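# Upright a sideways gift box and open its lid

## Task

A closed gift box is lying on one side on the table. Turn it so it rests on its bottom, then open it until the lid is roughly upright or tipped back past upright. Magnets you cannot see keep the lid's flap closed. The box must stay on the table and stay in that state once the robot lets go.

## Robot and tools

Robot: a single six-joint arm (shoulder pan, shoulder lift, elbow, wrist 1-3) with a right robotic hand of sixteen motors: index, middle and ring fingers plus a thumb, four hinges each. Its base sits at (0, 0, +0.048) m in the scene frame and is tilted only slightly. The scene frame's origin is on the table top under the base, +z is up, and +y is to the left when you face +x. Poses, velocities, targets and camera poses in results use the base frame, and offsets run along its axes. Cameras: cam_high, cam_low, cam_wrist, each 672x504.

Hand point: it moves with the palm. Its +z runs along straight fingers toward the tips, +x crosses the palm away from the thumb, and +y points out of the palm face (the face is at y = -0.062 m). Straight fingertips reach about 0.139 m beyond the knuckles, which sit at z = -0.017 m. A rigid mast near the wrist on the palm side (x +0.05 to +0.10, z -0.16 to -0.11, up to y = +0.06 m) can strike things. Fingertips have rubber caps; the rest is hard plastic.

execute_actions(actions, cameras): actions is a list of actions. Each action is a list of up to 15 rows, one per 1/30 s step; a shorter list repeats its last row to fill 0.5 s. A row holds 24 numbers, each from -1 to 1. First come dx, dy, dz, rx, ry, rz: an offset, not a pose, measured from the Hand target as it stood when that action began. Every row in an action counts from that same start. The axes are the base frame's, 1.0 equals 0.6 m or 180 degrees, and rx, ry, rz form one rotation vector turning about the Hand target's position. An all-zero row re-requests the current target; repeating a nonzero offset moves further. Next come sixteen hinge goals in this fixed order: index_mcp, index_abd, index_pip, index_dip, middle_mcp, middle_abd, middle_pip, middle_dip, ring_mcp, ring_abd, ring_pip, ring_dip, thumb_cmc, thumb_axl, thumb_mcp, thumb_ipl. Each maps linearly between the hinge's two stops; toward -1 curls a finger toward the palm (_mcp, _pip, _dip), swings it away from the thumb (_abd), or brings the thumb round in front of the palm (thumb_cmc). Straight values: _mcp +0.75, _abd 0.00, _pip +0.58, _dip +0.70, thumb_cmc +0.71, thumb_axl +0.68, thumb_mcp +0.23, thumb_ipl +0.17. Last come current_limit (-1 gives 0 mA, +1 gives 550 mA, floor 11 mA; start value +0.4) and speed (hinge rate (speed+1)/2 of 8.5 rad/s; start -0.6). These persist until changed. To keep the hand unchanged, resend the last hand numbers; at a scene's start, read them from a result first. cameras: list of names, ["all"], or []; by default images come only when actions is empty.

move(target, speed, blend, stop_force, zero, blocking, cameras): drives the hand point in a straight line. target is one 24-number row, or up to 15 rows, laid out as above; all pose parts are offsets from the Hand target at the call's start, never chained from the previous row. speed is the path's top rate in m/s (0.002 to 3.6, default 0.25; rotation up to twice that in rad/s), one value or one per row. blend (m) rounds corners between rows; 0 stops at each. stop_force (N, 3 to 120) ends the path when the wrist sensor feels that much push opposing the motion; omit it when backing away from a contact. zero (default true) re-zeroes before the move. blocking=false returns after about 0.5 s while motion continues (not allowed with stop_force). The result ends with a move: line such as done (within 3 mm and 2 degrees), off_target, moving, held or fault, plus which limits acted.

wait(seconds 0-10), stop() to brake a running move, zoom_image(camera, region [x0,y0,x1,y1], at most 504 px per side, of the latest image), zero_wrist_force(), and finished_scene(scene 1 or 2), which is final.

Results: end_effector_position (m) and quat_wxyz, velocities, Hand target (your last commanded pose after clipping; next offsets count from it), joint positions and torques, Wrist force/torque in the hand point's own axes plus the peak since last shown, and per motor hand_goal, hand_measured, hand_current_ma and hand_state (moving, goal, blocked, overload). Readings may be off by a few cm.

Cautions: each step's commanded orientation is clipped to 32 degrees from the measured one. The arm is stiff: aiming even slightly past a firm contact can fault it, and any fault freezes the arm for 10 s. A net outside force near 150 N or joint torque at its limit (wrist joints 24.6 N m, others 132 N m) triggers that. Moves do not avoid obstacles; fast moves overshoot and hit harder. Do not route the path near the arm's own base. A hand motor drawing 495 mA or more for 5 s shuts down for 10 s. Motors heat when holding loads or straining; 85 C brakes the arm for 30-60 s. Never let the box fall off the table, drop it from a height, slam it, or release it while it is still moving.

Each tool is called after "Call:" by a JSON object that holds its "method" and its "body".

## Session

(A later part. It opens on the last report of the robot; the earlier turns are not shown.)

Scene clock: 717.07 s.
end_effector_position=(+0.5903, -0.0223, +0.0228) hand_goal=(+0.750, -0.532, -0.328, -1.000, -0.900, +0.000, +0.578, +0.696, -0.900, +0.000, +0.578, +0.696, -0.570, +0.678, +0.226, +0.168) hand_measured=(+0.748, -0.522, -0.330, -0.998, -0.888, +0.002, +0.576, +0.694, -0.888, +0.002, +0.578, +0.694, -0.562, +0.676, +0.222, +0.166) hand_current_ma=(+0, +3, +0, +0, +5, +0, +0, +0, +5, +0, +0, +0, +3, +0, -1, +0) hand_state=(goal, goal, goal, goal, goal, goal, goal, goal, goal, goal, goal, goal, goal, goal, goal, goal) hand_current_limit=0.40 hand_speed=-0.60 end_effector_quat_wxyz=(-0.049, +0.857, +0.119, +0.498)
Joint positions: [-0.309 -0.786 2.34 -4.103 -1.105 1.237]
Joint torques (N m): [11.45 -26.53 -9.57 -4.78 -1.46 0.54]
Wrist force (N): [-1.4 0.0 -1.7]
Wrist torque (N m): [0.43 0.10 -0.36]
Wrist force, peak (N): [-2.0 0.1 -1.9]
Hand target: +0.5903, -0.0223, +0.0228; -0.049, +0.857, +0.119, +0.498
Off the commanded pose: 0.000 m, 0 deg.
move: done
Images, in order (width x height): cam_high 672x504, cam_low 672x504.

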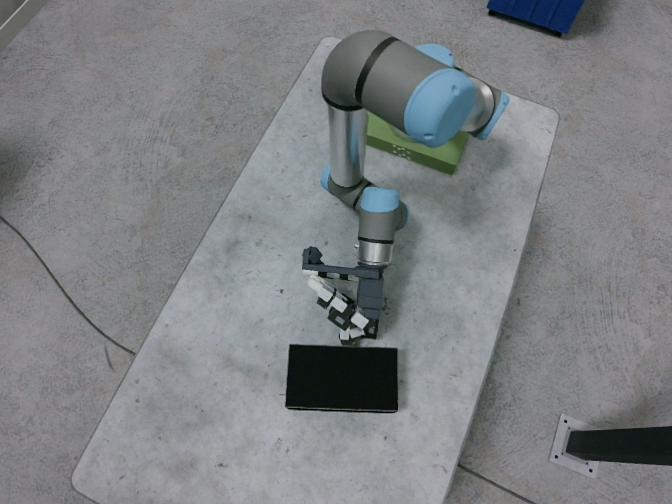

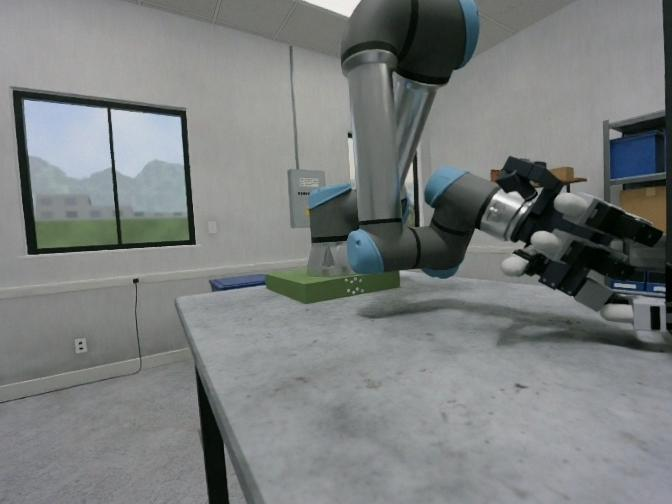

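Call:
{"method": "move", "body": {"target": [[-0.0949,-0.0316,0,0,0,0,0.75,-0.533,-0.328,-1.0,-0.9,0,0.577,0.696,-0.9,0,0.577,0.696,-0.571,0.678,0.226,0.168,0.4,-0.6],[-0.1265,-0.042,0.2,0,0,0,0.75,-0.533,-0.328,-1.0,-0.9,0,0.577,0.696,-0.9,0,0.577,0.696,-0.571,0.678,0.226,0.168,0.4,-0.6]], "speed": [0.1,0.2], "blend": [0.02,0], "cameras": ["cam_high"]}}

Call:
{"method": "zoom_image", "body": {"camera": "cam_high", "region": [270, 260, 430, 440]}}

Call:
{"method": "move", "body": {"target": [0,0,0,0.4109,0.1367,-0.25,0.99,0,-0.226,-1.0,0.99,0,-0.226,-1.0,0.99,0,-0.226,-1.0,0.714,0.678,0.226,0.168,0.4,-0.6], "speed": 0.35, "cameras": ["cam_low"]}}

Scene clock: 726.97 s.
end_effector_position=(+0.5144, -0.0476, +0.1428) hand_goal=(+0.750, -0.532, -0.328, -1.000, -0.900, +0.000, +0.578, +0.696, -0.900, +0.000, +0.578, +0.696, -0.570, +0.678, +0.226, +0.168) hand_measured=(+0.748, -0.522, -0.330, -0.998, -0.888, +0.002, +0.576, +0.694, -0.890, +0.002, +0.578, +0.694, -0.562, +0.676, +0.222, +0.166) hand_current_ma=(+0, +2, +0, +0, +4, +0, +0, +0, +4, +0, +0, +0, +3, +0, -1, +0) hand_state=(goal, goal, goal, goal, goal, goal, goal, goal, goal, goal, goal, goal, goal, goal, goal, goal) hand_current_limit=0.40 hand_speed=-0.60 end_effector_quat_wxyz=(-0.049, +0.857, +0.119, +0.499)
Joint positions: [-0.471 -1.299 2.596 -3.791 -0.973 1.128]
Joint torques (N m): [14.41 -33.83 -16.38 -0.41 -1.66 0.97]
Wrist force (N): [-0.9 -0.1 -1.3]
Wrist torque (N m): [0.43 0.06 -0.29]
Wrist force, peak (N): [-1.7 0.1 -1.8]
Hand target: +0.5144, -0.0475, +0.1428; -0.049, +0.857, +0.119, +0.498
Off the commanded pose: 0.000 m, 0 deg.
move: done
Images, in order (width x height): cam_high 672x504.

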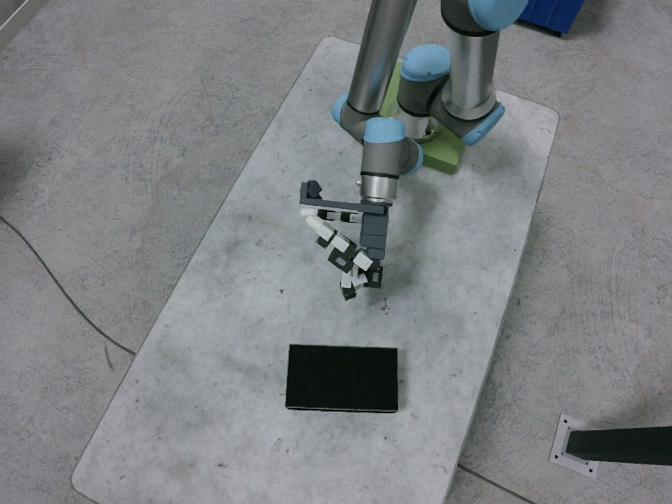

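Scaled by 2.800.

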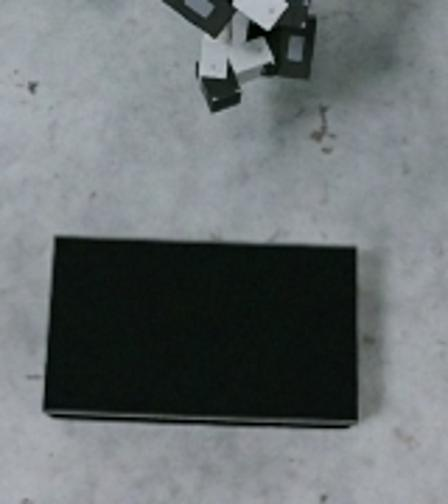

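Scene clock: 729.73 s.
end_effector_position=(+0.5145, -0.0477, +0.1428) hand_goal=(+0.990, +0.000, -0.226, -1.000, +0.990, +0.000, -0.226, -1.000, +0.990, +0.000, -0.226, -1.000, +0.714, +0.678, +0.226, +0.168) hand_measured=(+0.984, +0.000, -0.228, -0.998, +0.972, +0.002, -0.224, -0.996, +0.974, +0.002, -0.224, -0.998, +0.704, +0.676, +0.222, +0.166) hand_current_ma=(-1, +0, +0, +0, -10, +0, +0, +0, -9, +0, +0, +0, -3, +0, -1, +0) hand_state=(goal, goal, goal, goal, goal, goal, goal, goal, goal, goal, goal, goal, goal, goal, goal, goal) hand_current_limit=0.40 hand_speed=-0.60 end_effector_quat_wxyz=(-0.379, +0.716, -0.518, +0.273)
Joint positions: [-0.624 -1.429 2.325 -3.178 -0.837 2.483]
Joint torques (N m): [13.96 -36.12 -9.32 -3.93 -1.2 1.21]
Wrist force (N): [0.5 0.9 -0.3]
Wrist torque (N m): [0.14 0.01 0.11]
Wrist force, peak (N): [-1.5 -0.2 -1.1]
Hand target: +0.5144, -0.0475, +0.1428; -0.380, +0.716, -0.518, +0.273
Off the commanded pose: 0.000 m, 0 deg.
move: done
Images, in order (width x height): cam_low 672x504.

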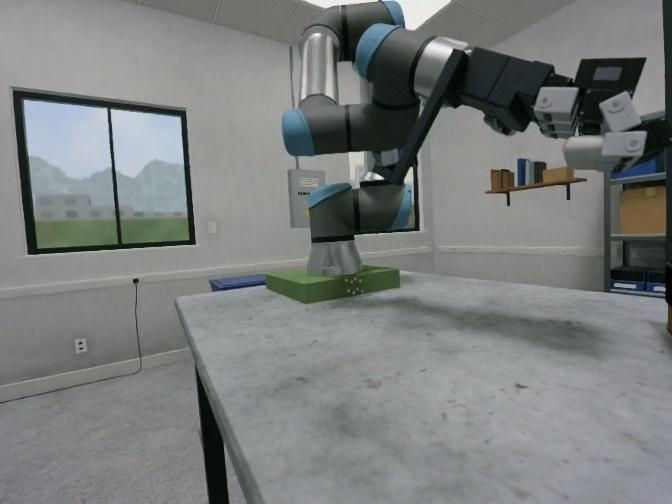

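Call:
{"method": "move", "body": {"target": [-0.0573,0.0947,-0.188,-0.015,0.0418,0.0072,0.99,0,-0.226,-1.0,0.99,0,-0.226,-1.0,0.99,0,-0.226,-1.0,0.714,0.678,0.226,0.168,0.4,-0.6], "speed": 0.2}}

Call:
{"method": "move", "body": {"target": [0,0,-0.13,0,0,0,0.99,0,-0.226,-1.0,0.99,0,-0.226,-1.0,0.99,0,-0.226,-1.0,0.714,0.678,0.226,0.168,0.4,-0.6], "speed": 0.025, "stop_force": 3, "cameras": ["cam_high","cam_low","cam_wrist"]}}

Call:
{"method": "zoom_image", "body": {"camera": "cam_low", "region": [400, 200, 672, 400]}}

Scene clock: 735.60 s.
end_effector_position=(+0.4801, +0.0093, +0.0301) hand_goal=(+0.990, +0.000, -0.226, -1.000, +0.990, +0.000, -0.226, -1.000, +0.990, +0.000, -0.226, -1.000, +0.714, +0.678, +0.226, +0.168) hand_measured=(+0.984, +0.000, -0.228, -0.998, +0.972, +0.002, -0.224, -0.996, +0.974, +0.002, -0.224, -0.998, +0.704, +0.676, +0.222, +0.166) hand_current_ma=(-2, +0, +0, +0, -10, +0, +0, +0, -9, +0, +0, +0, -3, +0, -1, +0) hand_state=(goal, goal, goal, goal, goal, goal, goal, goal, goal, goal, goal, goal, goal, goal, goal, goal) hand_current_limit=0.40 hand_speed=-0.60 end_effector_quat_wxyz=(-0.331, +0.747, -0.527, +0.233)
Joint positions: [-0.484 -1.201 2.441 -3.453 -0.995 2.511]
Joint torques (N m): [-10.56 -20.66 -16.09 -3.97 1.1 -1.59]
Wrist force (N): [0.7 1.0 -0.2]
Wrist torque (N m): [0.14 -0.04 0.08]
Wrist force, peak (N): [-0.4 2.4 0.5]
Hand target: +0.4801, +0.0093, +0.0300; -0.331, +0.747, -0.527, +0.233
Off the commanded pose: 0.000 m, 0 deg.
move: done

Scene clock: 739.63 s.
end_effector_position=(+0.4801, +0.0093, -0.0480) hand_goal=(+0.990, +0.000, -0.226, -1.000, +0.990, +0.000, -0.226, -1.000, +0.990, +0.000, -0.226, -1.000, +0.714, +0.678, +0.226, +0.168) hand_measured=(+0.984, +0.000, -0.228, -0.998, +0.980, +0.002, -0.224, -0.996, +0.986, +0.002, -0.224, -0.998, +0.704, +0.676, +0.222, +0.166) hand_current_ma=(-2, +0, +0, +0, -3, +0, +0, +0, -1, +0, +0, +0, -3, +0, -1, +0) hand_state=(goal, goal, goal, goal, goal, goal, goal, goal, goal, goal, goal, goal, goal, goal, goal, goal) hand_current_limit=0.40 hand_speed=-0.60 end_effector_quat_wxyz=(-0.331, +0.747, -0.527, +0.233)
Joint positions: [-0.484 -0.922 2.431 -3.722 -0.995 2.511]
Joint torques (N m): [-10.98 -45 3.25 -0.77 -0.99 0.57]
Wrist force (N): [0.7 0.8 -0.5]
Wrist torque (N m): [0.14 -0.03 0.10]
Wrist force, peak (N): [0.4 -0.6 -2.4]
Hand target: +0.4801, +0.0093, -0.0480; -0.331, +0.747, -0.527, +0.233
Off the commanded pose: 0.000 m, 0 deg.
move: done

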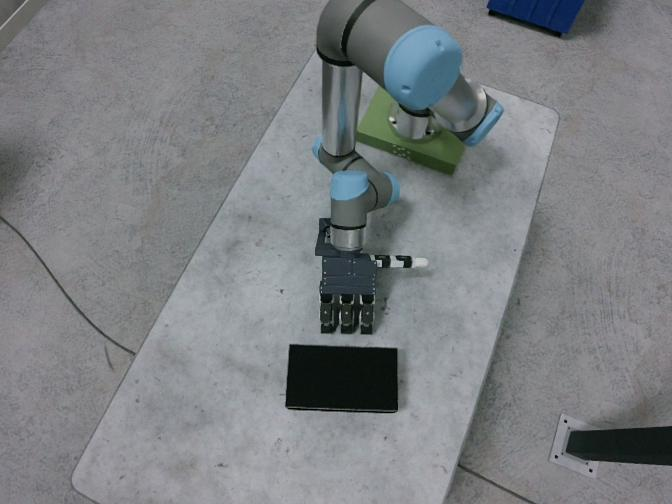

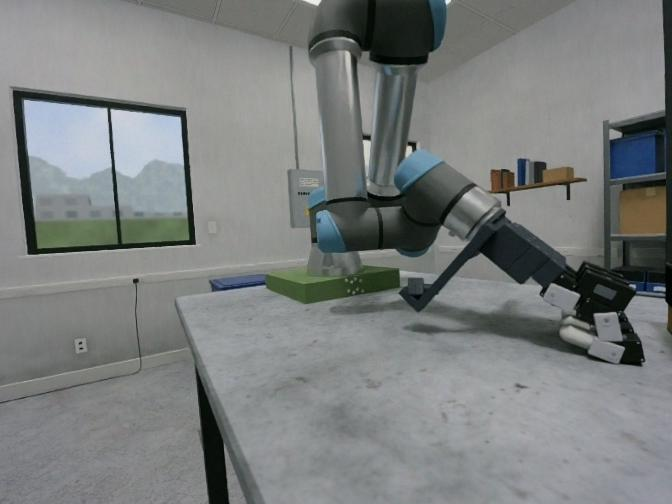

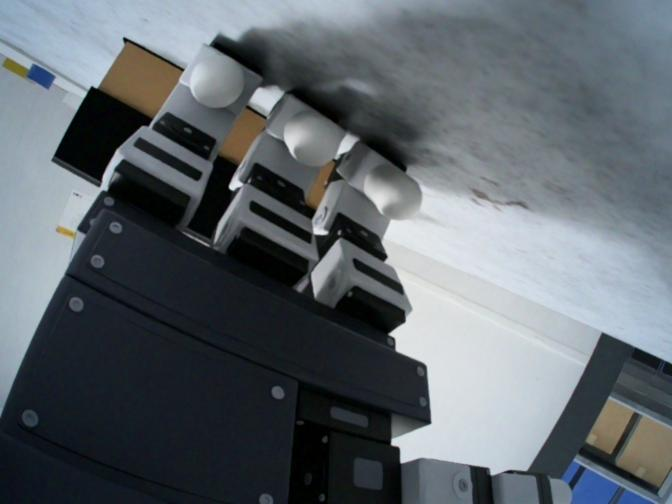

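Scaled by 1.853.

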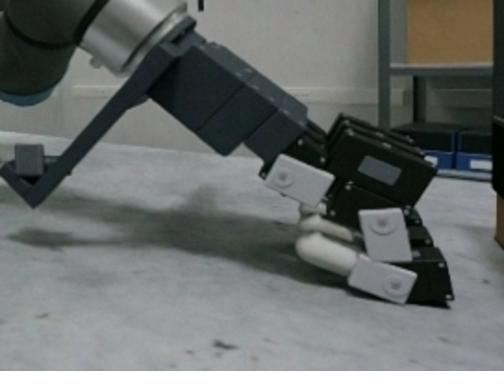

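Call:
{"method": "move", "body": {"target": [-0.05,-0.015,0.25,0,0,0,0.99,0,-0.226,-1.0,0.99,0,-0.226,-1.0,0.99,0,-0.226,-1.0,0.714,0.678,0.226,0.168,0.4,-0.6], "speed": 0.2}}

Call:
{"method": "move", "body": {"target": [0.0332,0,0.3633,-0.0974,0.272,0,1.0,0,-0.387,0.384,1.0,0,-0.387,0.384,1.0,0,-0.387,0.384,0.714,0.678,0.226,0.168,0.4,-0.6], "speed": 0.35}}

Call:
{"method": "move", "body": {"target": [[0,0,0,0,0,0.5,1.0,0,-0.387,0.384,1.0,0,-0.387,0.384,1.0,0,-0.387,0.384,0.714,0.678,0.226,0.168,0.4,-0.6],[0.2788,0.0297,-0.333,0,0,1.0,1.0,0,-0.387,0.384,1.0,0,-0.387,0.384,1.0,0,-0.387,0.384,0.714,0.678,0.226,0.168,0.4,-0.6]], "speed": 0.35, "blend": [0.02,0], "cameras": ["cam_high"]}}

Scene clock: 785.03 s.
end_effector_position=(+0.4501, +0.0002, +0.1020) hand_goal=(+0.990, +0.000, -0.226, -1.000, +0.990, +0.000, -0.226, -1.000, +0.990, +0.000, -0.226, -1.000, +0.714, +0.678, +0.226, +0.168) hand_measured=(+0.984, +0.000, -0.228, -0.998, +0.980, +0.002, -0.224, -0.996, +0.984, +0.002, -0.224, -0.998, +0.704, +0.676, +0.222, +0.166) hand_current_ma=(-2, +0, +0, +0, -3, +0, +0, +0, -2, +0, +0, +0, -3, +0, -1, +0) hand_state=(goal, goal, goal, goal, goal, goal, goal, goal, goal, goal, goal, goal, goal, goal, goal, goal) hand_current_limit=0.40 hand_speed=-0.60 end_effector_quat_wxyz=(-0.331, +0.747, -0.527, +0.234)
Joint positions: [-0.55 -1.506 2.479 -3.149 -0.957 2.447]
Joint torques (N m): [13.95 -31.03 -8.09 -0.9 -1.36 1.16]
Wrist force (N): [0.7 1.0 -0.4]
Wrist torque (N m): [0.16 -0.05 0.04]
Wrist force, peak (N): [0.6 2.3 1.1]
Hand target: +0.4501, +0.0003, +0.1020; -0.331, +0.747, -0.527, +0.233
Off the commanded pose: 0.000 m, 0 deg.
move: done

Scene clock: 786.90 s.
end_effector_position=(+0.4700, +0.0004, +0.3200) hand_goal=(+1.000, +0.000, -0.386, +0.384, +1.000, +0.000, -0.386, +0.384, +1.000, +0.000, -0.386, +0.384, +0.714, +0.678, +0.226, +0.168) hand_measured=(+0.996, +0.000, -0.382, +0.382, +0.994, +0.002, -0.382, +0.382, +0.996, +0.002, -0.384, +0.382, +0.712, +0.676, +0.222, +0.166) hand_current_ma=(-1, +0, +1, +0, -1, +0, +0, +0, -1, +0, +0, +0, +0, +0, -1, +0) hand_state=(goal, goal, goal, goal, goal, goal, goal, goal, goal, goal, goal, goal, goal, goal, goal, goal) hand_current_limit=0.40 hand_speed=-0.60 end_effector_quat_wxyz=(+0.031, +0.817, -0.576, -0.021)
Joint positions: [-0.211 -1.412 1.496 -1.594 -1.611 2.589]
Joint torques (N m): [-13.97 -32.7 -34.61 0.09 -1.08 -0.5]
Wrist force (N): [0.1 0.2 -0.5]
Wrist torque (N m): [0.20 -0.05 -0.09]
Wrist force, peak (N): [0.8 2.6 0.2]
Hand target: +0.4700, +0.0003, +0.3200; +0.031, +0.817, -0.576, -0.021
Off the commanded pose: 0.000 m, 0 deg.
move: done

Scene clock: 791.90 s.
end_effector_position=(+0.6373, +0.0180, +0.1203) hand_goal=(+1.000, +0.000, -0.386, +0.384, +1.000, +0.000, -0.386, +0.384, +1.000, +0.000, -0.386, +0.384, +0.714, +0.678, +0.226, +0.168) hand_measured=(+0.996, +0.000, -0.382, +0.382, +0.996, +0.002, -0.382, +0.382, +0.996, +0.002, -0.384, +0.382, +0.712, +0.676, +0.222, +0.166) hand_current_ma=(-1, +0, +1, +0, -1, +0, +0, +0, -1, +0, +0, +0, +0, +0, -1, +0) hand_state=(goal, goal, goal, goal, goal, goal, goal, goal, goal, goal, goal, goal, goal, goal, goal, goal) hand_current_limit=0.40 hand_speed=-0.60 end_effector_quat_wxyz=(+0.021, +0.576, +0.817, +0.031) end_effector_velocity=(+0.000, +0.001, +0.000) end_effector_angular_velocity=(-0.001, +0.001, +0.006)
Joint positions: [-0.243 -1.32 1.97 -2.281 -1.529 -0.584]
Joint velocities: [0.001 0.001 0 0 0 -0.005]
Joint torques (N m): [14.77 -32.42 -13.45 -0.87 -1.8 -1.42]
Wrist force (N): [-0.1 0.1 -0.3]
Wrist torque (N m): [0.18 -0.05 -0.17]
Wrist force, peak (N): [-0.4 0.1 -1.0]
Hand target: +0.6373, +0.0181, +0.1202; +0.021, +0.576, +0.817, +0.031
Off the commanded pose: 0.000 m, 0 deg.
move: done
Images, in order (width x height): cam_high 672x504.

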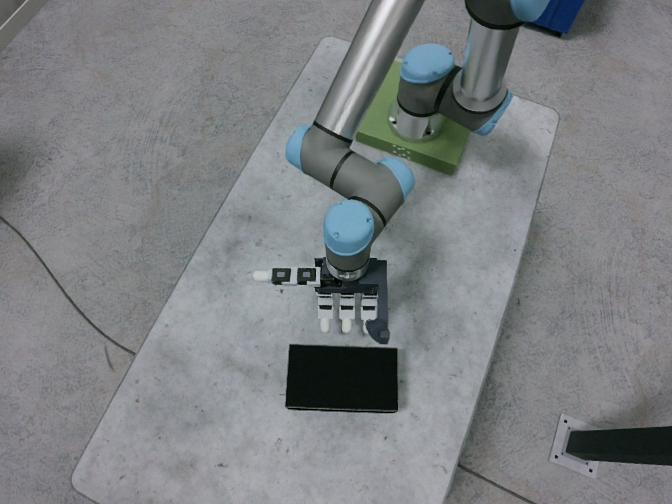

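Call:
{"method": "move", "body": {"target": [0,0,-0.1223,0,0,0,1.0,0,-0.387,0.384,1.0,0,-0.387,0.384,1.0,0,-0.387,0.384,0.714,0.678,0.226,0.168,0.75,-0.6], "speed": 0.1}}

Call:
{"method": "move", "body": {"target": [0.0565,0.0202,0,0,0,0,1.0,0,-0.387,0.384,1.0,0,-0.387,0.384,1.0,0,-0.387,0.384,0.714,0.678,0.226,0.168,0.75,-0.6], "speed": 0.025, "cameras": ["cam_high","cam_wrist"]}}

Scene clock: 802.83 s.
end_effector_position=(+0.6372, +0.0181, +0.0468) hand_goal=(+1.000, +0.000, -0.386, +0.384, +1.000, +0.000, -0.386, +0.384, +1.000, +0.000, -0.386, +0.384, +0.714, +0.678, +0.226, +0.168) hand_measured=(+0.996, +0.000, -0.382, +0.382, +0.996, +0.002, -0.382, +0.382, +0.996, +0.002, -0.384, +0.382, +0.712, +0.676, +0.222, +0.166) hand_current_ma=(-1, +0, +1, +0, -1, +0, +0, +0, -1, +0, +0, +0, +0, +0, -1, +0) hand_state=(goal, goal, goal, goal, goal, goal, goal, goal, goal, goal, goal, goal, goal, goal, goal, goal) hand_current_limit=0.75 hand_speed=-0.60 end_effector_quat_wxyz=(+0.021, +0.576, +0.817, +0.031)
Joint positions: [-0.243 -1.191 2.037 -2.478 -1.529 -0.585]
Joint torques (N m): [5.43 -37.86 -27.49 -2.97 -1.05 0.93]
Wrist force (N): [0.2 0.1 -0.3]
Wrist torque (N m): [0.18 -0.07 -0.13]
Wrist force, peak (N): [0.0 0.2 -1.5]
Hand target: +0.6373, +0.0181, +0.0468; +0.021, +0.576, +0.817, +0.031
Off the commanded pose: 0.000 m, 0 deg.
move: done

Scene clock: 804.53 s.
end_effector_position=(+0.6712, +0.0304, +0.0467) hand_goal=(+1.000, +0.000, -0.386, +0.384, +1.000, +0.000, -0.386, +0.384, +1.000, +0.000, -0.386, +0.384, +0.714, +0.678, +0.226, +0.168) hand_measured=(+1.000, +0.000, -0.384, +0.382, +0.998, +0.002, -0.384, +0.382, +0.998, +0.002, -0.384, +0.382, +0.712, +0.676, +0.222, +0.166) hand_current_ma=(+0, +0, +0, +0, +0, +0, +0, +0, +0, +0, +0, +0, +0, +0, -1, +0) hand_state=(goal, goal, goal, goal, goal, goal, goal, goal, goal, goal, goal, goal, goal, goal, goal, goal) hand_current_limit=0.75 hand_speed=-0.60 end_effector_quat_wxyz=(+0.021, +0.576, +0.817, +0.031) end_effector_velocity=(-0.003, +0.001, -0.002) end_effector_angular_velocity=(+0.001, +0.004, +0.002)
Joint positions: [-0.207 -1.129 1.936 -2.44 -1.531 -0.548]
Joint velocities: [0.001 -0.002 0.006 -0.001 0 -0.002]
Joint torques (N m): [-5.85 -49.18 -11.18 -3.74 -1.94 -1.25]
Wrist force (N): [0.2 0.2 -0.4]
Wrist torque (N m): [0.19 -0.08 -0.18]
Wrist force, peak (N): [0.1 -1.2 -1.4]
Hand target: +0.6712, +0.0302, +0.0468; +0.021, +0.576, +0.817, +0.031
Off the commanded pose: 0.000 m, 0 deg.
move: done
Images, in order (width x height): cam_high 672x504, cam_wrist 672x504.

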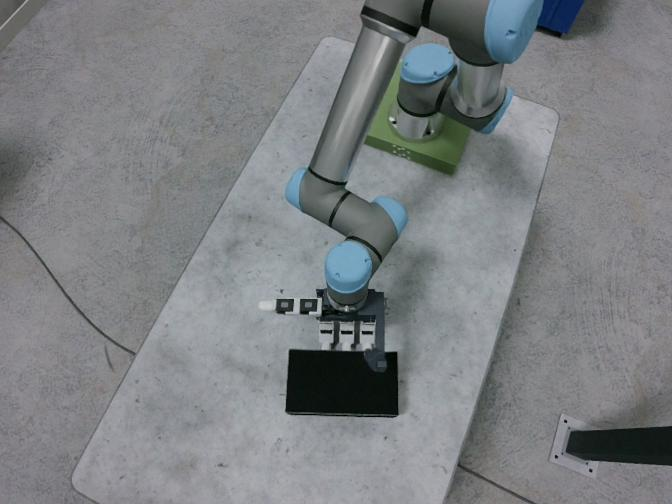

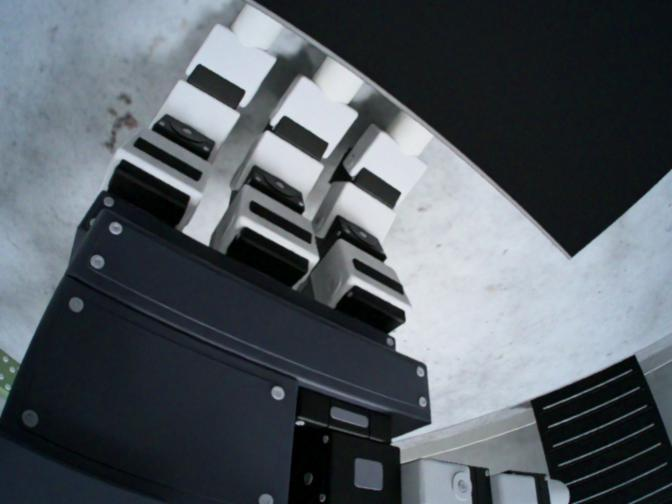

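Call:
{"method": "execute_actions", "body": {"actions": [[[0.0078,0.0028,0.08,0,0,0,1.0,0,-1.0,-0.3,1.0,0,-1.0,-0.3,1.0,0,-1.0,-0.3,0.714,0.678,0.226,0.168,1.0,1.0]]], "cameras": ["cam_high","cam_low","cam_wrist"]}}

Scene clock: 807.57 s.
end_effector_position=(+0.6758, +0.0319, +0.0948) hand_goal=(+1.000, +0.000, -1.000, -0.300, +1.000, +0.000, -1.000, -0.300, +1.000, +0.000, -1.000, -0.300, +0.714, +0.678, +0.226, +0.168) hand_measured=(+1.000, +0.000, -0.992, -0.298, +1.000, +0.002, -0.994, -0.298, +1.000, +0.002, -0.994, -0.298, +0.714, +0.676, +0.220, +0.166) hand_current_ma=(+0, +0, +2, +0, +0, +0, +2, +0, +0, +0, +1, +0, +0, +0, -2, +0) hand_state=(goal, goal, goal, goal, goal, goal, goal, goal, goal, goal, goal, goal, goal, goal, goal, goal) hand_current_limit=1.00 hand_speed=1.00 end_effector_quat_wxyz=(+0.021, +0.576, +0.817, +0.031)
Joint positions: [-0.202 -1.202 1.885 -2.316 -1.531 -0.544]
Joint torques (N m): [-15.16 -47.01 -29.98 -1.03 -2.27 -0.55]
Wrist force (N): [0.1 0.3 -0.3]
Wrist torque (N m): [0.20 -0.07 -0.11]
Wrist force, peak (N): [0.2 -7.4 17.2]
Hand target: +0.6758, +0.0319, +0.0948; +0.021, +0.576, +0.817, +0.031
Off the commanded pose: 0.000 m, 0 deg.

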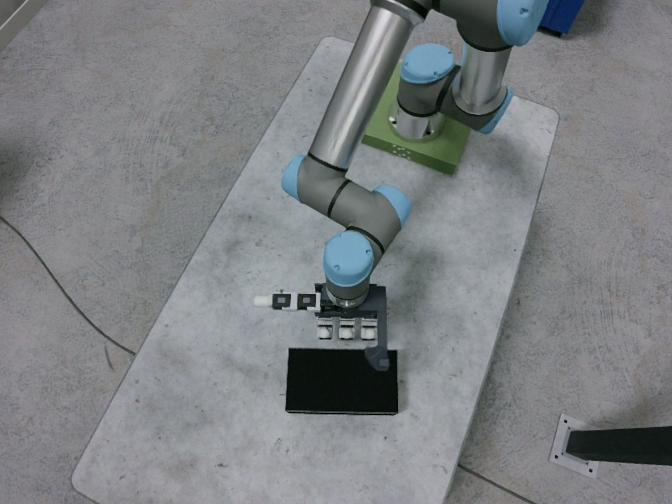

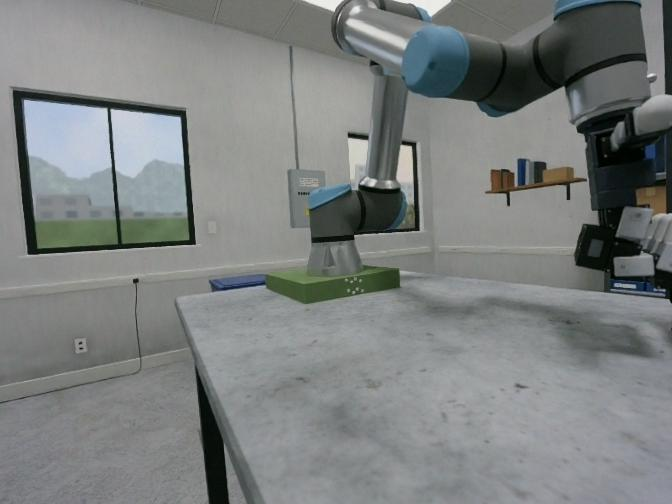

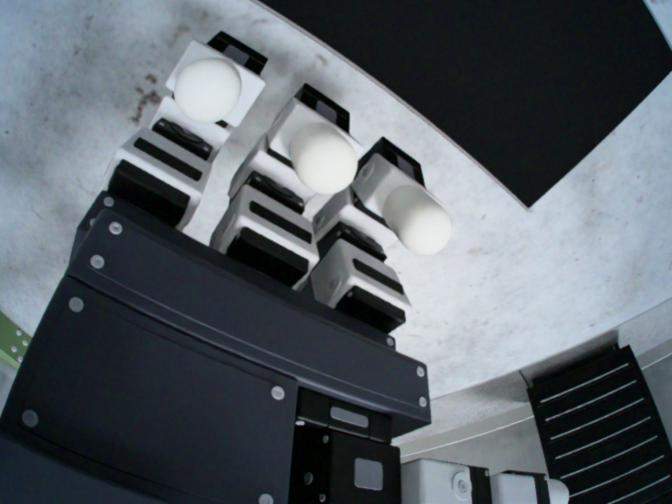

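Call:
{"method": "move", "body": {"target": [[-0.0628,-0.0225,0,0,0,0,1.0,0,-1.0,-0.3,1.0,0,-1.0,-0.3,1.0,0,-1.0,-0.3,0.714,0.678,0.226,0.168,0.4,-0.6],[-0.2,-0.1,0.4,0,0,0,1.0,0,-1.0,-0.3,1.0,0,-1.0,-0.3,1.0,0,-1.0,-0.3,0.714,0.678,0.226,0.168,0.4,-0.6]], "speed": [0.1,0.3], "blend": [0.02,0]}}

Call:
{"method": "move", "body": {"target": [-0.0955,-0.0983,-0.057,-0.1766,0.4934,0,1.0,0,-1.0,-0.3,1.0,0,-1.0,-0.3,1.0,0,-1.0,-0.3,0.714,0.678,0.226,0.168,0.4,-0.6], "speed": 0.3, "cameras": ["cam_high","cam_low","cam_wrist"]}}

Call:
{"method": "zoom_image", "body": {"camera": "cam_low", "region": [440, 20, 672, 250]}}

Scene clock: 836.83 s.
end_effector_position=(+0.5559, -0.0282, +0.3347) hand_goal=(+1.000, +0.000, -1.000, -0.300, +1.000, +0.000, -1.000, -0.300, +1.000, +0.000, -1.000, -0.300, +0.714, +0.678, +0.226, +0.168) hand_measured=(+1.000, +0.000, -0.992, -0.298, +1.000, +0.002, -0.994, -0.298, +1.000, +0.002, -0.994, -0.298, +0.714, +0.676, +0.220, +0.166) hand_current_ma=(+0, +0, +2, +0, +0, +0, +2, +0, +0, +0, +1, +0, +0, +0, -2, +0) hand_state=(goal, goal, goal, goal, goal, goal, goal, goal, goal, goal, goal, goal, goal, goal, goal, goal) hand_current_limit=0.40 hand_speed=-0.60 end_effector_quat_wxyz=(+0.021, +0.576, +0.817, +0.031)
Joint positions: [-0.389 -1.703 1.784 -1.706 -1.52 -0.73]
Joint torques (N m): [14.3 -26.62 -34.18 -0.09 -0.32 -0.03]
Wrist force (N): [0.2 0.3 -0.4]
Wrist torque (N m): [0.22 -0.05 -0.17]
Wrist force, peak (N): [0.2 -1.0 -3.1]
Hand target: +0.5558, -0.0281, +0.3348; +0.021, +0.576, +0.817, +0.031
Off the commanded pose: 0.000 m, 0 deg.
move: done

Scene clock: 839.90 s.
end_effector_position=(+0.5008, -0.0851, +0.3020) hand_goal=(+1.000, +0.000, -1.000, -0.300, +1.000, +0.000, -1.000, -0.300, +1.000, +0.000, -1.000, -0.300, +0.714, +0.678, +0.226, +0.168) hand_measured=(+0.994, +0.000, -0.996, -0.298, +0.994, +0.002, -0.996, -0.298, +0.994, +0.002, -0.998, -0.298, +0.706, +0.676, +0.224, +0.166) hand_current_ma=(-2, +0, +1, +0, -2, +0, +0, +0, -2, +0, +0, +0, -3, +0, -1, +0) hand_state=(goal, goal, goal, goal, goal, goal, goal, goal, goal, goal, goal, goal, goal, goal, goal, goal) hand_current_limit=0.40 hand_speed=-0.60 end_effector_quat_wxyz=(-0.395, +0.419, +0.594, -0.562)
Joint positions: [-0.173 -0.807 0.73 0.011 -2.087 -0.032]
Joint torques (N m): [10.11 -65.96 -13.71 0.7 -0.75 -1.49]
Wrist force (N): [0.8 0.7 -0.8]
Wrist torque (N m): [0.25 0.07 0.15]
Wrist force, peak (N): [-0.3 6.4 -1.8]
Hand target: +0.5007, -0.0851, +0.3020; -0.395, +0.419, +0.594, -0.562 (not the last commanded pose)
Off the commanded pose: 0.003 m, 3 deg.
move: held (a check stopped the path); limits=held
pose unreachable: on one or more control steps of this call, first in action 0 (counted from 0), an arm could not follow its commanded pose, so it was not sent that pose on those steps. It may still have moved: this result reports where it is.
cause: moving toward the commanded pose would bring two parts of the arm too close to each other (joints 4 (wrist 1) to 6 (wrist 3) lie between them).

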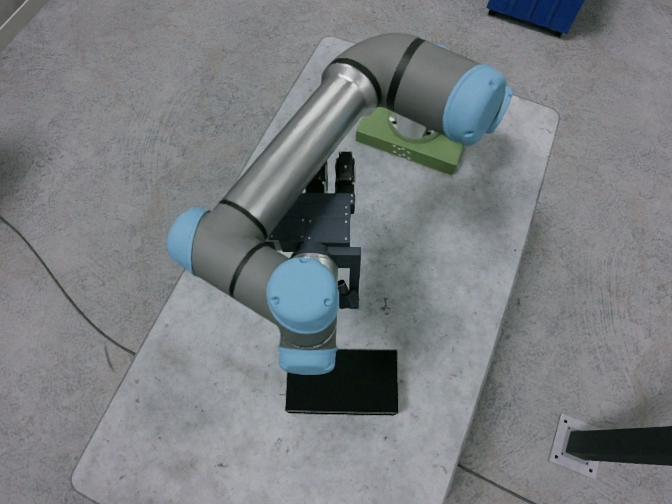

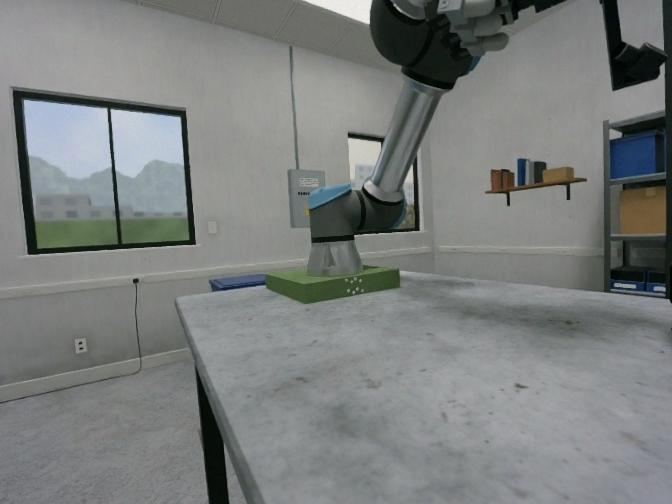

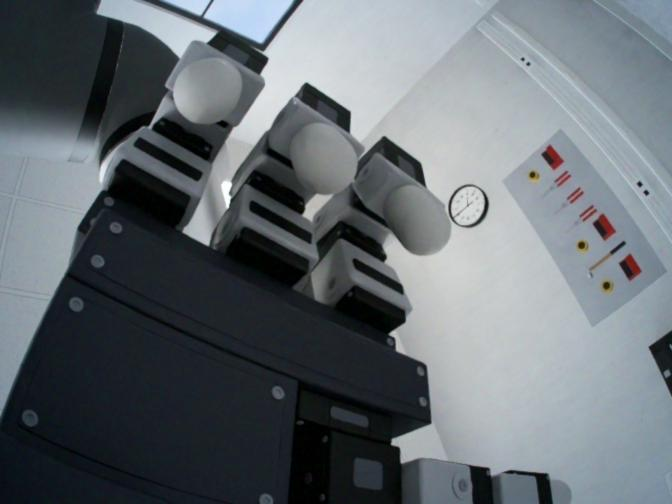

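Scaled by 2.172.

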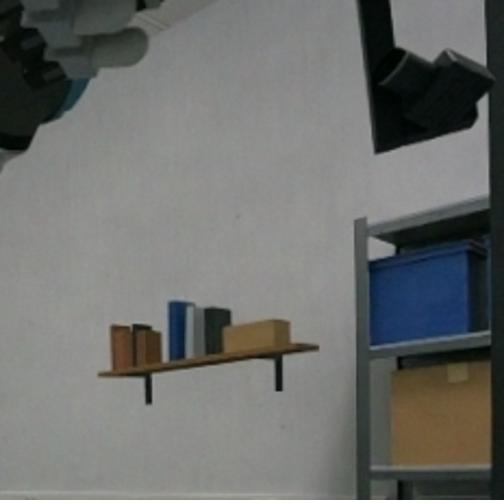

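Call:
{"method": "move", "body": {"target": [0.132,0.142,0.03,0,0,-0.5,1.0,0,-1.0,-0.3,1.0,0,-1.0,-0.3,1.0,0,-1.0,-0.3,0.714,0.678,0.226,0.168,0.4,-0.6], "speed": 0.35}}

Call:
{"method": "move", "body": {"target": [0,0,0,-0.1685,0.4708,0,1.0,0,0.576,0.696,1.0,0,0.576,0.696,1.0,0,0.576,0.696,0.714,0.678,0.226,0.168,0.4,-0.6], "speed": 0.35, "cameras": ["cam_high"]}}

Scene clock: 859.70 s.
end_effector_position=(+0.5030, -0.0825, +0.3026) hand_goal=(+1.000, +0.000, -1.000, -0.300, +1.000, +0.000, -1.000, -0.300, +1.000, +0.000, -1.000, -0.300, +0.714, +0.678, +0.226, +0.168) hand_measured=(+0.994, +0.000, -0.996, -0.298, +0.992, +0.002, -0.998, -0.298, +0.994, +0.002, -0.998, -0.298, +0.704, +0.676, +0.224, +0.166) hand_current_ma=(-2, +0, +0, +0, -2, +0, +0, +0, -2, +0, +0, +0, -3, +0, +0, +0) hand_state=(goal, goal, goal, goal, goal, goal, goal, goal, goal, goal, goal, goal, goal, goal, goal, goal) hand_current_limit=0.40 hand_speed=-0.60 end_effector_quat_wxyz=(-0.408, +0.433, +0.585, -0.552)
Joint positions: [-0.182 -0.783 0.686 0.031 -2.049 -0.03]
Joint torques (N m): [15.07 -65.87 -14.59 -0.48 -1.31 0.01]
Wrist force (N): [0.7 0.9 -0.7]
Wrist torque (N m): [0.27 0.07 0.07]
Wrist force, peak (N): [-1.5 2.1 -2.3]
Hand target: +0.5030, -0.0824, +0.3026; -0.408, +0.433, +0.585, -0.552 (not the last commanded pose)
Off the commanded pose: 0.114 m, 87 deg.
move: held (a check stopped the path); limits=held
pose unreachable: on one or more control steps of this call, first in action 0 (counted from 0), an arm could not follow its commanded pose, so it was not sent that pose on those steps. It may still have moved: this result reports where it is.
cause: moving toward the commanded pose would bring two parts of the arm too close to each other (joints 4 (wrist 1) to 6 (wrist 3) lie between them).

Scene clock: 861.10 s.
end_effector_position=(+0.5030, -0.0825, +0.3026) hand_goal=(+1.000, +0.000, +0.576, +0.696, +1.000, +0.000, +0.576, +0.696, +1.000, +0.000, +0.576, +0.696, +0.714, +0.678, +0.226, +0.168) hand_measured=(+0.992, +0.000, +0.568, +0.692, +0.992, +0.002, +0.568, +0.692, +0.992, +0.002, +0.570, +0.692, +0.704, +0.676, +0.224, +0.166) hand_current_ma=(-2, +0, -3, -1, -2, +0, -2, +0, -2, +0, -2, +0, -3, +0, +0, +0) hand_state=(goal, goal, goal, goal, goal, goal, goal, goal, goal, goal, goal, goal, goal, goal, goal, goal) hand_current_limit=0.40 hand_speed=-0.60 end_effector_quat_wxyz=(-0.408, +0.432, +0.585, -0.552)
Joint positions: [-0.181 -0.783 0.686 0.032 -2.049 -0.029]
Joint torques (N m): [8.45 -63.84 -14.77 -0.48 -0.91 -1.23]
Wrist force (N): [0.7 0.8 -0.9]
Wrist torque (N m): [0.22 0.09 0.06]
Wrist force, peak (N): [0.6 1.1 -1.0]
Hand target: +0.5030, -0.0825, +0.3026; -0.408, +0.432, +0.585, -0.552 (not the last commanded pose)
Off the commanded pose: 0.000 m, 90 deg.
move: held (a check stopped the path); limits=held
pose unreachable: on one or more control steps of this call, first in action 0 (counted from 0), an arm could not follow its commanded pose, so it was not sent that pose on those steps. It may still have moved: this result reports where it is.
cause: moving toward the commanded pose would bring two parts of the arm too close to each other (joints 4 (wrist 1) to 6 (wrist 3) lie between them).
Images, in order (width x height): cam_high 672x504.

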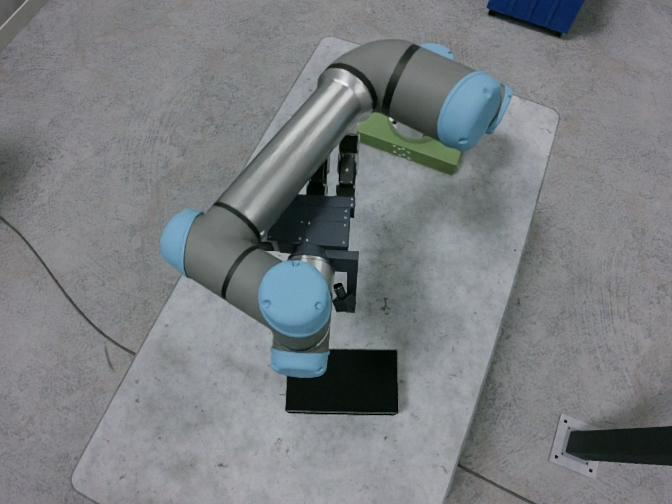

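Call:
{"method": "move", "body": {"target": [0.0283,0.0875,0.0457,0.1623,-0.4535,0,1.0,0,0.576,0.696,1.0,0,0.576,0.696,1.0,0,0.576,0.696,0.714,0.678,0.226,0.168,0.4,-0.6], "speed": 0.35}}

Call:
{"method": "move", "body": {"target": [[0,0,0.05,0,0,-0.5,1.0,0,0.576,0.696,1.0,0,0.576,0.696,1.0,0,0.576,0.696,0.714,0.678,0.226,0.168,0.4,-0.6],[0.05,0,0.08,0,0,-1.0,1.0,0,0.576,0.696,1.0,0,0.576,0.696,1.0,0,0.576,0.696,0.714,0.678,0.226,0.168,0.4,-0.6]], "speed": 0.35, "blend": [0.02,0], "cameras": ["cam_high"]}}

Scene clock: 866.43 s.
end_effector_position=(+0.5199, -0.0301, +0.3300) hand_goal=(+1.000, +0.000, +0.576, +0.696, +1.000, +0.000, +0.576, +0.696, +1.000, +0.000, +0.576, +0.696, +0.714, +0.678, +0.226, +0.168) hand_measured=(+0.992, +0.000, +0.570, +0.692, +0.992, +0.002, +0.572, +0.694, +0.992, +0.002, +0.572, +0.694, +0.712, +0.676, +0.224, +0.166) hand_current_ma=(-2, +0, -1, +0, -3, +0, -1, +0, -3, +0, -1, +0, +0, +0, +0, +0) hand_state=(goal, goal, goal, goal, goal, goal, goal, goal, goal, goal, goal, goal, goal, goal, goal, goal) hand_current_limit=0.40 hand_speed=-0.60 end_effector_quat_wxyz=(-0.019, +0.577, +0.816, +0.013)
Joint positions: [-0.416 -1.746 1.79 -1.584 -1.538 -0.757]
Joint torques (N m): [14.45 -19.36 -18.97 -4.24 1.06 -0.22]
Wrist force (N): [0.0 0.3 -0.4]
Wrist torque (N m): [0.15 -0.05 -0.18]
Wrist force, peak (N): [0.8 1.5 -0.9]
Hand target: +0.5200, -0.0300, +0.3300; -0.019, +0.577, +0.816, +0.013
Off the commanded pose: 0.000 m, 0 deg.
move: done

Scene clock: 871.43 s.
end_effector_position=(+0.5500, -0.0301, +0.3780) hand_goal=(+1.000, +0.000, +0.576, +0.696, +1.000, +0.000, +0.576, +0.696, +1.000, +0.000, +0.576, +0.696, +0.714, +0.678, +0.226, +0.168) hand_measured=(+0.992, +0.000, +0.570, +0.692, +0.992, +0.002, +0.572, +0.694, +0.992, +0.002, +0.572, +0.694, +0.712, +0.676, +0.224, +0.166) hand_current_ma=(-2, +0, -1, +0, -3, +0, -1, +0, -3, +0, -1, +0, +0, +0, +0, +0) hand_state=(goal, goal, goal, goal, goal, goal, goal, goal, goal, goal, goal, goal, goal, goal, goal, goal) hand_current_limit=0.40 hand_speed=-0.60 end_effector_quat_wxyz=(+0.013, +0.816, -0.577, +0.019)
Joint positions: [-0.233 -1.259 1.16 -1.496 -1.609 2.568]
Joint torques (N m): [14.46 -51.76 -17.77 -4.24 0.22 1.07]
Wrist force (N): [-0.1 0.5 -0.3]
Wrist torque (N m): [0.16 -0.02 -0.11]
Wrist force, peak (N): [0.7 0.5 -0.4]
Hand target: +0.5500, -0.0300, +0.3780; +0.013, +0.816, -0.577, +0.019
Off the commanded pose: 0.000 m, 0 deg.
move: done
Images, in order (width x height): cam_high 672x504.

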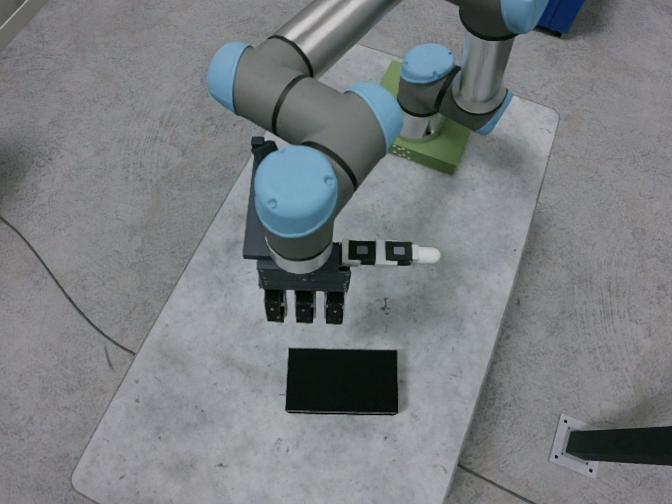

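Call:
{"method": "move", "body": {"target": [0.0833,0.0167,-0.08,0.4843,0.1734,0,1.0,0,0.576,0.696,1.0,0,0.576,0.696,1.0,0,0.576,0.696,0.714,0.678,0.226,0.168,0.4,-0.6], "speed": 0.35}}

Call:
{"method": "move", "body": {"target": [0.245,0.0185,-0.133,0,0,-0.5,1.0,0,0.576,0.696,1.0,0,0.576,0.696,1.0,0,0.576,0.696,0.714,0.678,0.226,0.168,0.4,-0.6], "speed": 0.3, "cameras": ["cam_high","cam_low","cam_wrist"]}}

Scene clock: 876.10 s.
end_effector_position=(+0.6000, -0.0199, +0.3299) hand_goal=(+1.000, +0.000, +0.576, +0.696, +1.000, +0.000, +0.576, +0.696, +1.000, +0.000, +0.576, +0.696, +0.714, +0.678, +0.226, +0.168) hand_measured=(+0.998, -0.002, +0.572, +0.694, +0.998, -0.002, +0.574, +0.694, +0.998, -0.002, +0.574, +0.694, +0.712, +0.676, +0.224, +0.166) hand_current_ma=(+0, +0, +0, +0, +0, +0, +0, +0, +0, +0, +0, +0, +0, +0, +0, +0) hand_state=(goal, goal, goal, goal, goal, goal, goal, goal, goal, goal, goal, goal, goal, goal, goal, goal) hand_current_limit=0.40 hand_speed=-0.60 end_effector_quat_wxyz=(-0.406, +0.578, -0.408, -0.579)
Joint positions: [-0.438 -0.42 0.238 0.181 -0.782 1.575]
Joint torques (N m): [-2.46 -71.11 -18.92 2.67 1.47 -1.33]
Wrist force (N): [2.4 -0.3 -0.5]
Wrist torque (N m): [0.32 0.02 0.28]
Wrist force, peak (N): [2.9 -0.5 -0.4]
Hand target: +0.5999, -0.0200, +0.3300; -0.406, +0.578, -0.408, -0.579
Off the commanded pose: 0.000 m, 0 deg.
move: done

Scene clock: 879.27 s.
end_effector_position=(+0.7469, -0.0087, +0.2503) hand_goal=(+1.000, +0.000, +0.576, +0.696, +1.000, +0.000, +0.576, +0.696, +1.000, +0.000, +0.576, +0.696, +0.714, +0.678, +0.226, +0.168) hand_measured=(+0.998, -0.002, +0.574, +0.694, +0.998, -0.002, +0.574, +0.694, +0.998, -0.002, +0.574, +0.694, +0.712, +0.676, +0.224, +0.166) hand_current_ma=(+0, +0, +0, +0, +0, +0, +0, +0, +0, +0, +0, +0, +0, +0, +0, +0) hand_state=(goal, goal, goal, goal, goal, goal, goal, goal, goal, goal, goal, goal, goal, goal, goal, goal) hand_current_limit=0.40 hand_speed=-0.60 end_effector_quat_wxyz=(+0.696, -0.120, +0.697, +0.122)
Joint positions: [-0.519 -1.006 1.524 -0.518 0.707 1.574]
Joint torques (N m): [-12.71 -34.31 -20.05 0.54 2.07 -1.34]
Wrist force (N): [2.4 -0.8 -0.9]
Wrist torque (N m): [0.32 0.03 0.27]
Wrist force, peak (N): [2.9 -0.7 -0.5]
Hand target: +0.7469, -0.0089, +0.2502; +0.696, -0.120, +0.697, +0.122
Off the commanded pose: 0.000 m, 0 deg.
move: done

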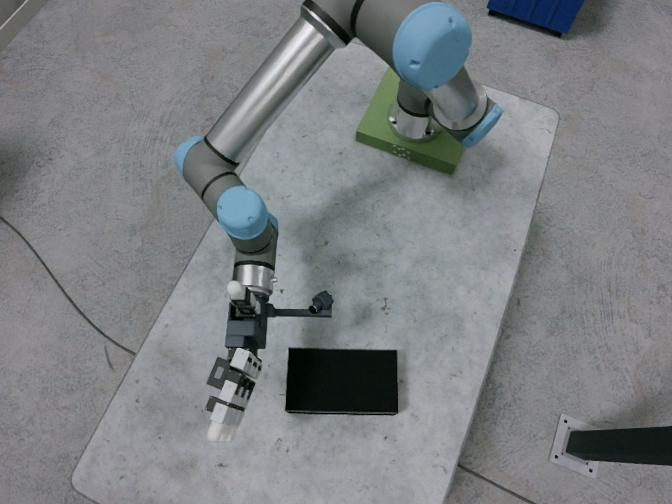

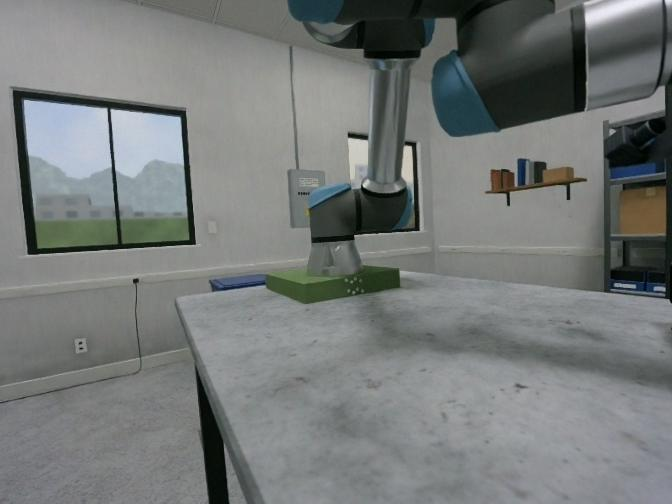

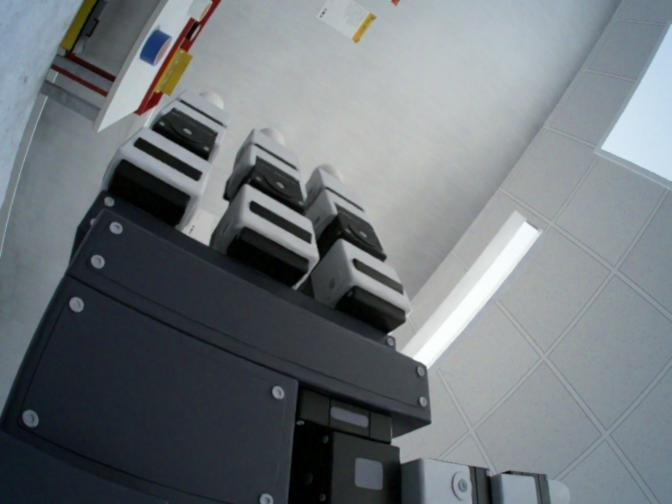

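Call:
{"method": "zoom_image", "body": {"camera": "cam_high", "region": [200, 270, 420, 450]}}

Scaled by 2.291.

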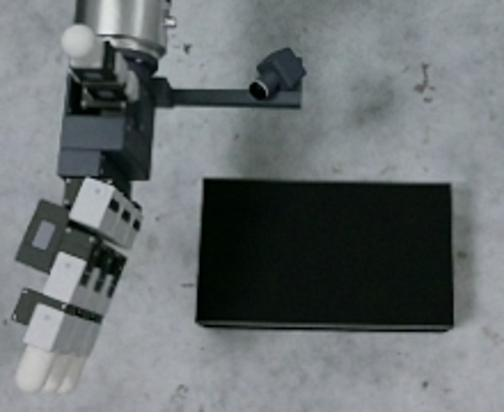

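Call:
{"method": "move", "body": {"target": [0,0,-0.29,0,0,0.0044,1.0,0,0.576,0.696,1.0,0,0.576,0.696,1.0,0,0.576,0.696,0.714,0.678,0.226,0.168,0.4,-0.6], "speed": 0.15}}

Call:
{"method": "move", "body": {"target": [0,0,-0.06,0,0,0,1.0,0,0.576,0.696,1.0,0,0.576,0.696,1.0,0,0.576,0.696,0.714,0.678,0.226,0.168,0.4,-0.6], "speed": 0.015, "stop_force": 3, "cameras": ["cam_high","cam_low","cam_wrist"]}}

Scene clock: 892.47 s.
end_effector_position=(+0.7469, -0.0089, +0.0763) hand_goal=(+1.000, +0.000, +0.576, +0.696, +1.000, +0.000, +0.576, +0.696, +1.000, +0.000, +0.576, +0.696, +0.714, +0.678, +0.226, +0.168) hand_measured=(+0.998, -0.002, +0.574, +0.694, +0.998, -0.002, +0.574, +0.694, +0.998, -0.002, +0.574, +0.694, +0.712, +0.676, +0.224, +0.166) hand_current_ma=(+0, +0, +0, +0, +0, +0, +0, +0, +0, +0, +0, +0, +0, +0, +0, +0) hand_state=(goal, goal, goal, goal, goal, goal, goal, goal, goal, goal, goal, goal, goal, goal, goal, goal) hand_current_limit=0.40 hand_speed=-0.60 end_effector_quat_wxyz=(+0.695, -0.125, +0.696, +0.127)
Joint positions: [-0.521 -0.74 1.595 -0.855 0.692 1.574]
Joint torques (N m): [1.84 -46.67 -17.81 -0.78 1.41 -0.09]
Wrist force (N): [2.3 -0.5 -0.5]
Wrist torque (N m): [0.32 0.05 0.25]
Wrist force, peak (N): [3.9 -0.5 -0.6]
Hand target: +0.7469, -0.0089, +0.0762; +0.695, -0.125, +0.696, +0.127
Off the commanded pose: 0.000 m, 0 deg.
move: done

Scene clock: 895.53 s.
end_effector_position=(+0.7469, -0.0089, +0.0452) hand_goal=(+1.000, +0.000, +0.576, +0.696, +1.000, +0.000, +0.576, +0.696, +1.000, +0.000, +0.576, +0.696, +0.714, +0.678, +0.226, +0.168) hand_measured=(+0.998, -0.002, +0.574, +0.694, +0.998, -0.002, +0.574, +0.694, +0.998, -0.002, +0.574, +0.694, +0.712, +0.676, +0.224, +0.166) hand_current_ma=(+0, +0, +0, +0, +0, +0, +0, +0, +0, +0, +0, +0, +0, +0, +0, +0) hand_state=(goal, goal, goal, goal, goal, goal, goal, goal, goal, goal, goal, goal, goal, goal, goal, goal) hand_current_limit=0.40 hand_speed=-0.60 end_effector_quat_wxyz=(+0.695, -0.125, +0.696, +0.127)
Joint positions: [-0.521 -0.684 1.591 -0.907 0.692 1.574]
Joint torques (N m): [12.21 -61.62 -7.2 0.75 1.49 -0.96]
Wrist force (N): [-1.1 -0.5 -1.0]
Wrist torque (N m): [0.32 0.54 0.41]
Wrist force, peak (N): [-15.5 2.6 -2.7]
Hand target: +0.7469, -0.0089, +0.0452; +0.695, -0.125, +0.696, +0.127 (not the last commanded pose)
Off the commanded pose: 0.005 m, 0 deg.
move: contact

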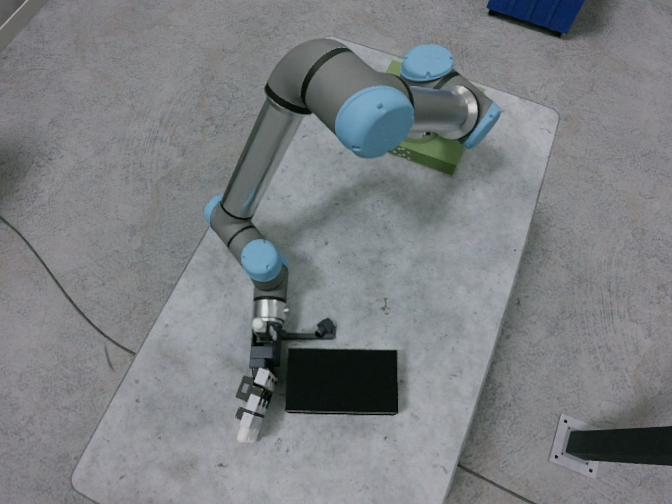

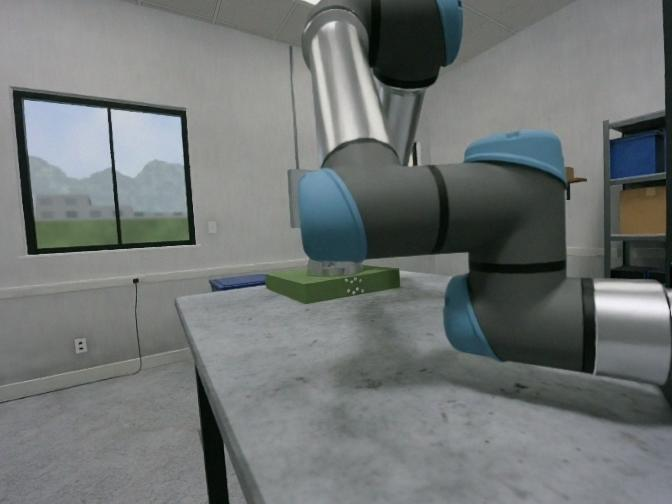

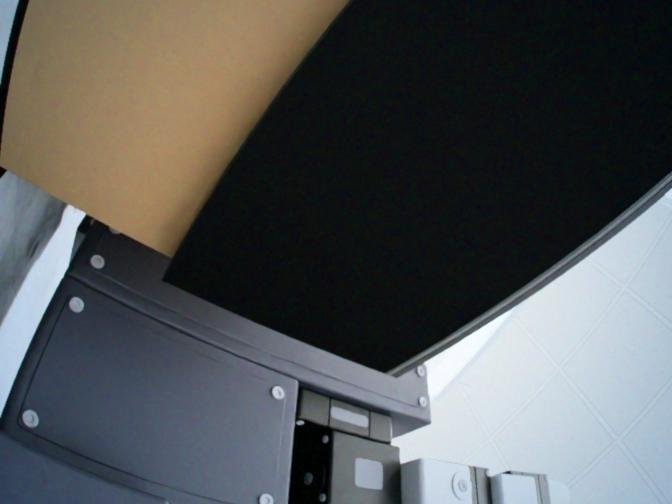

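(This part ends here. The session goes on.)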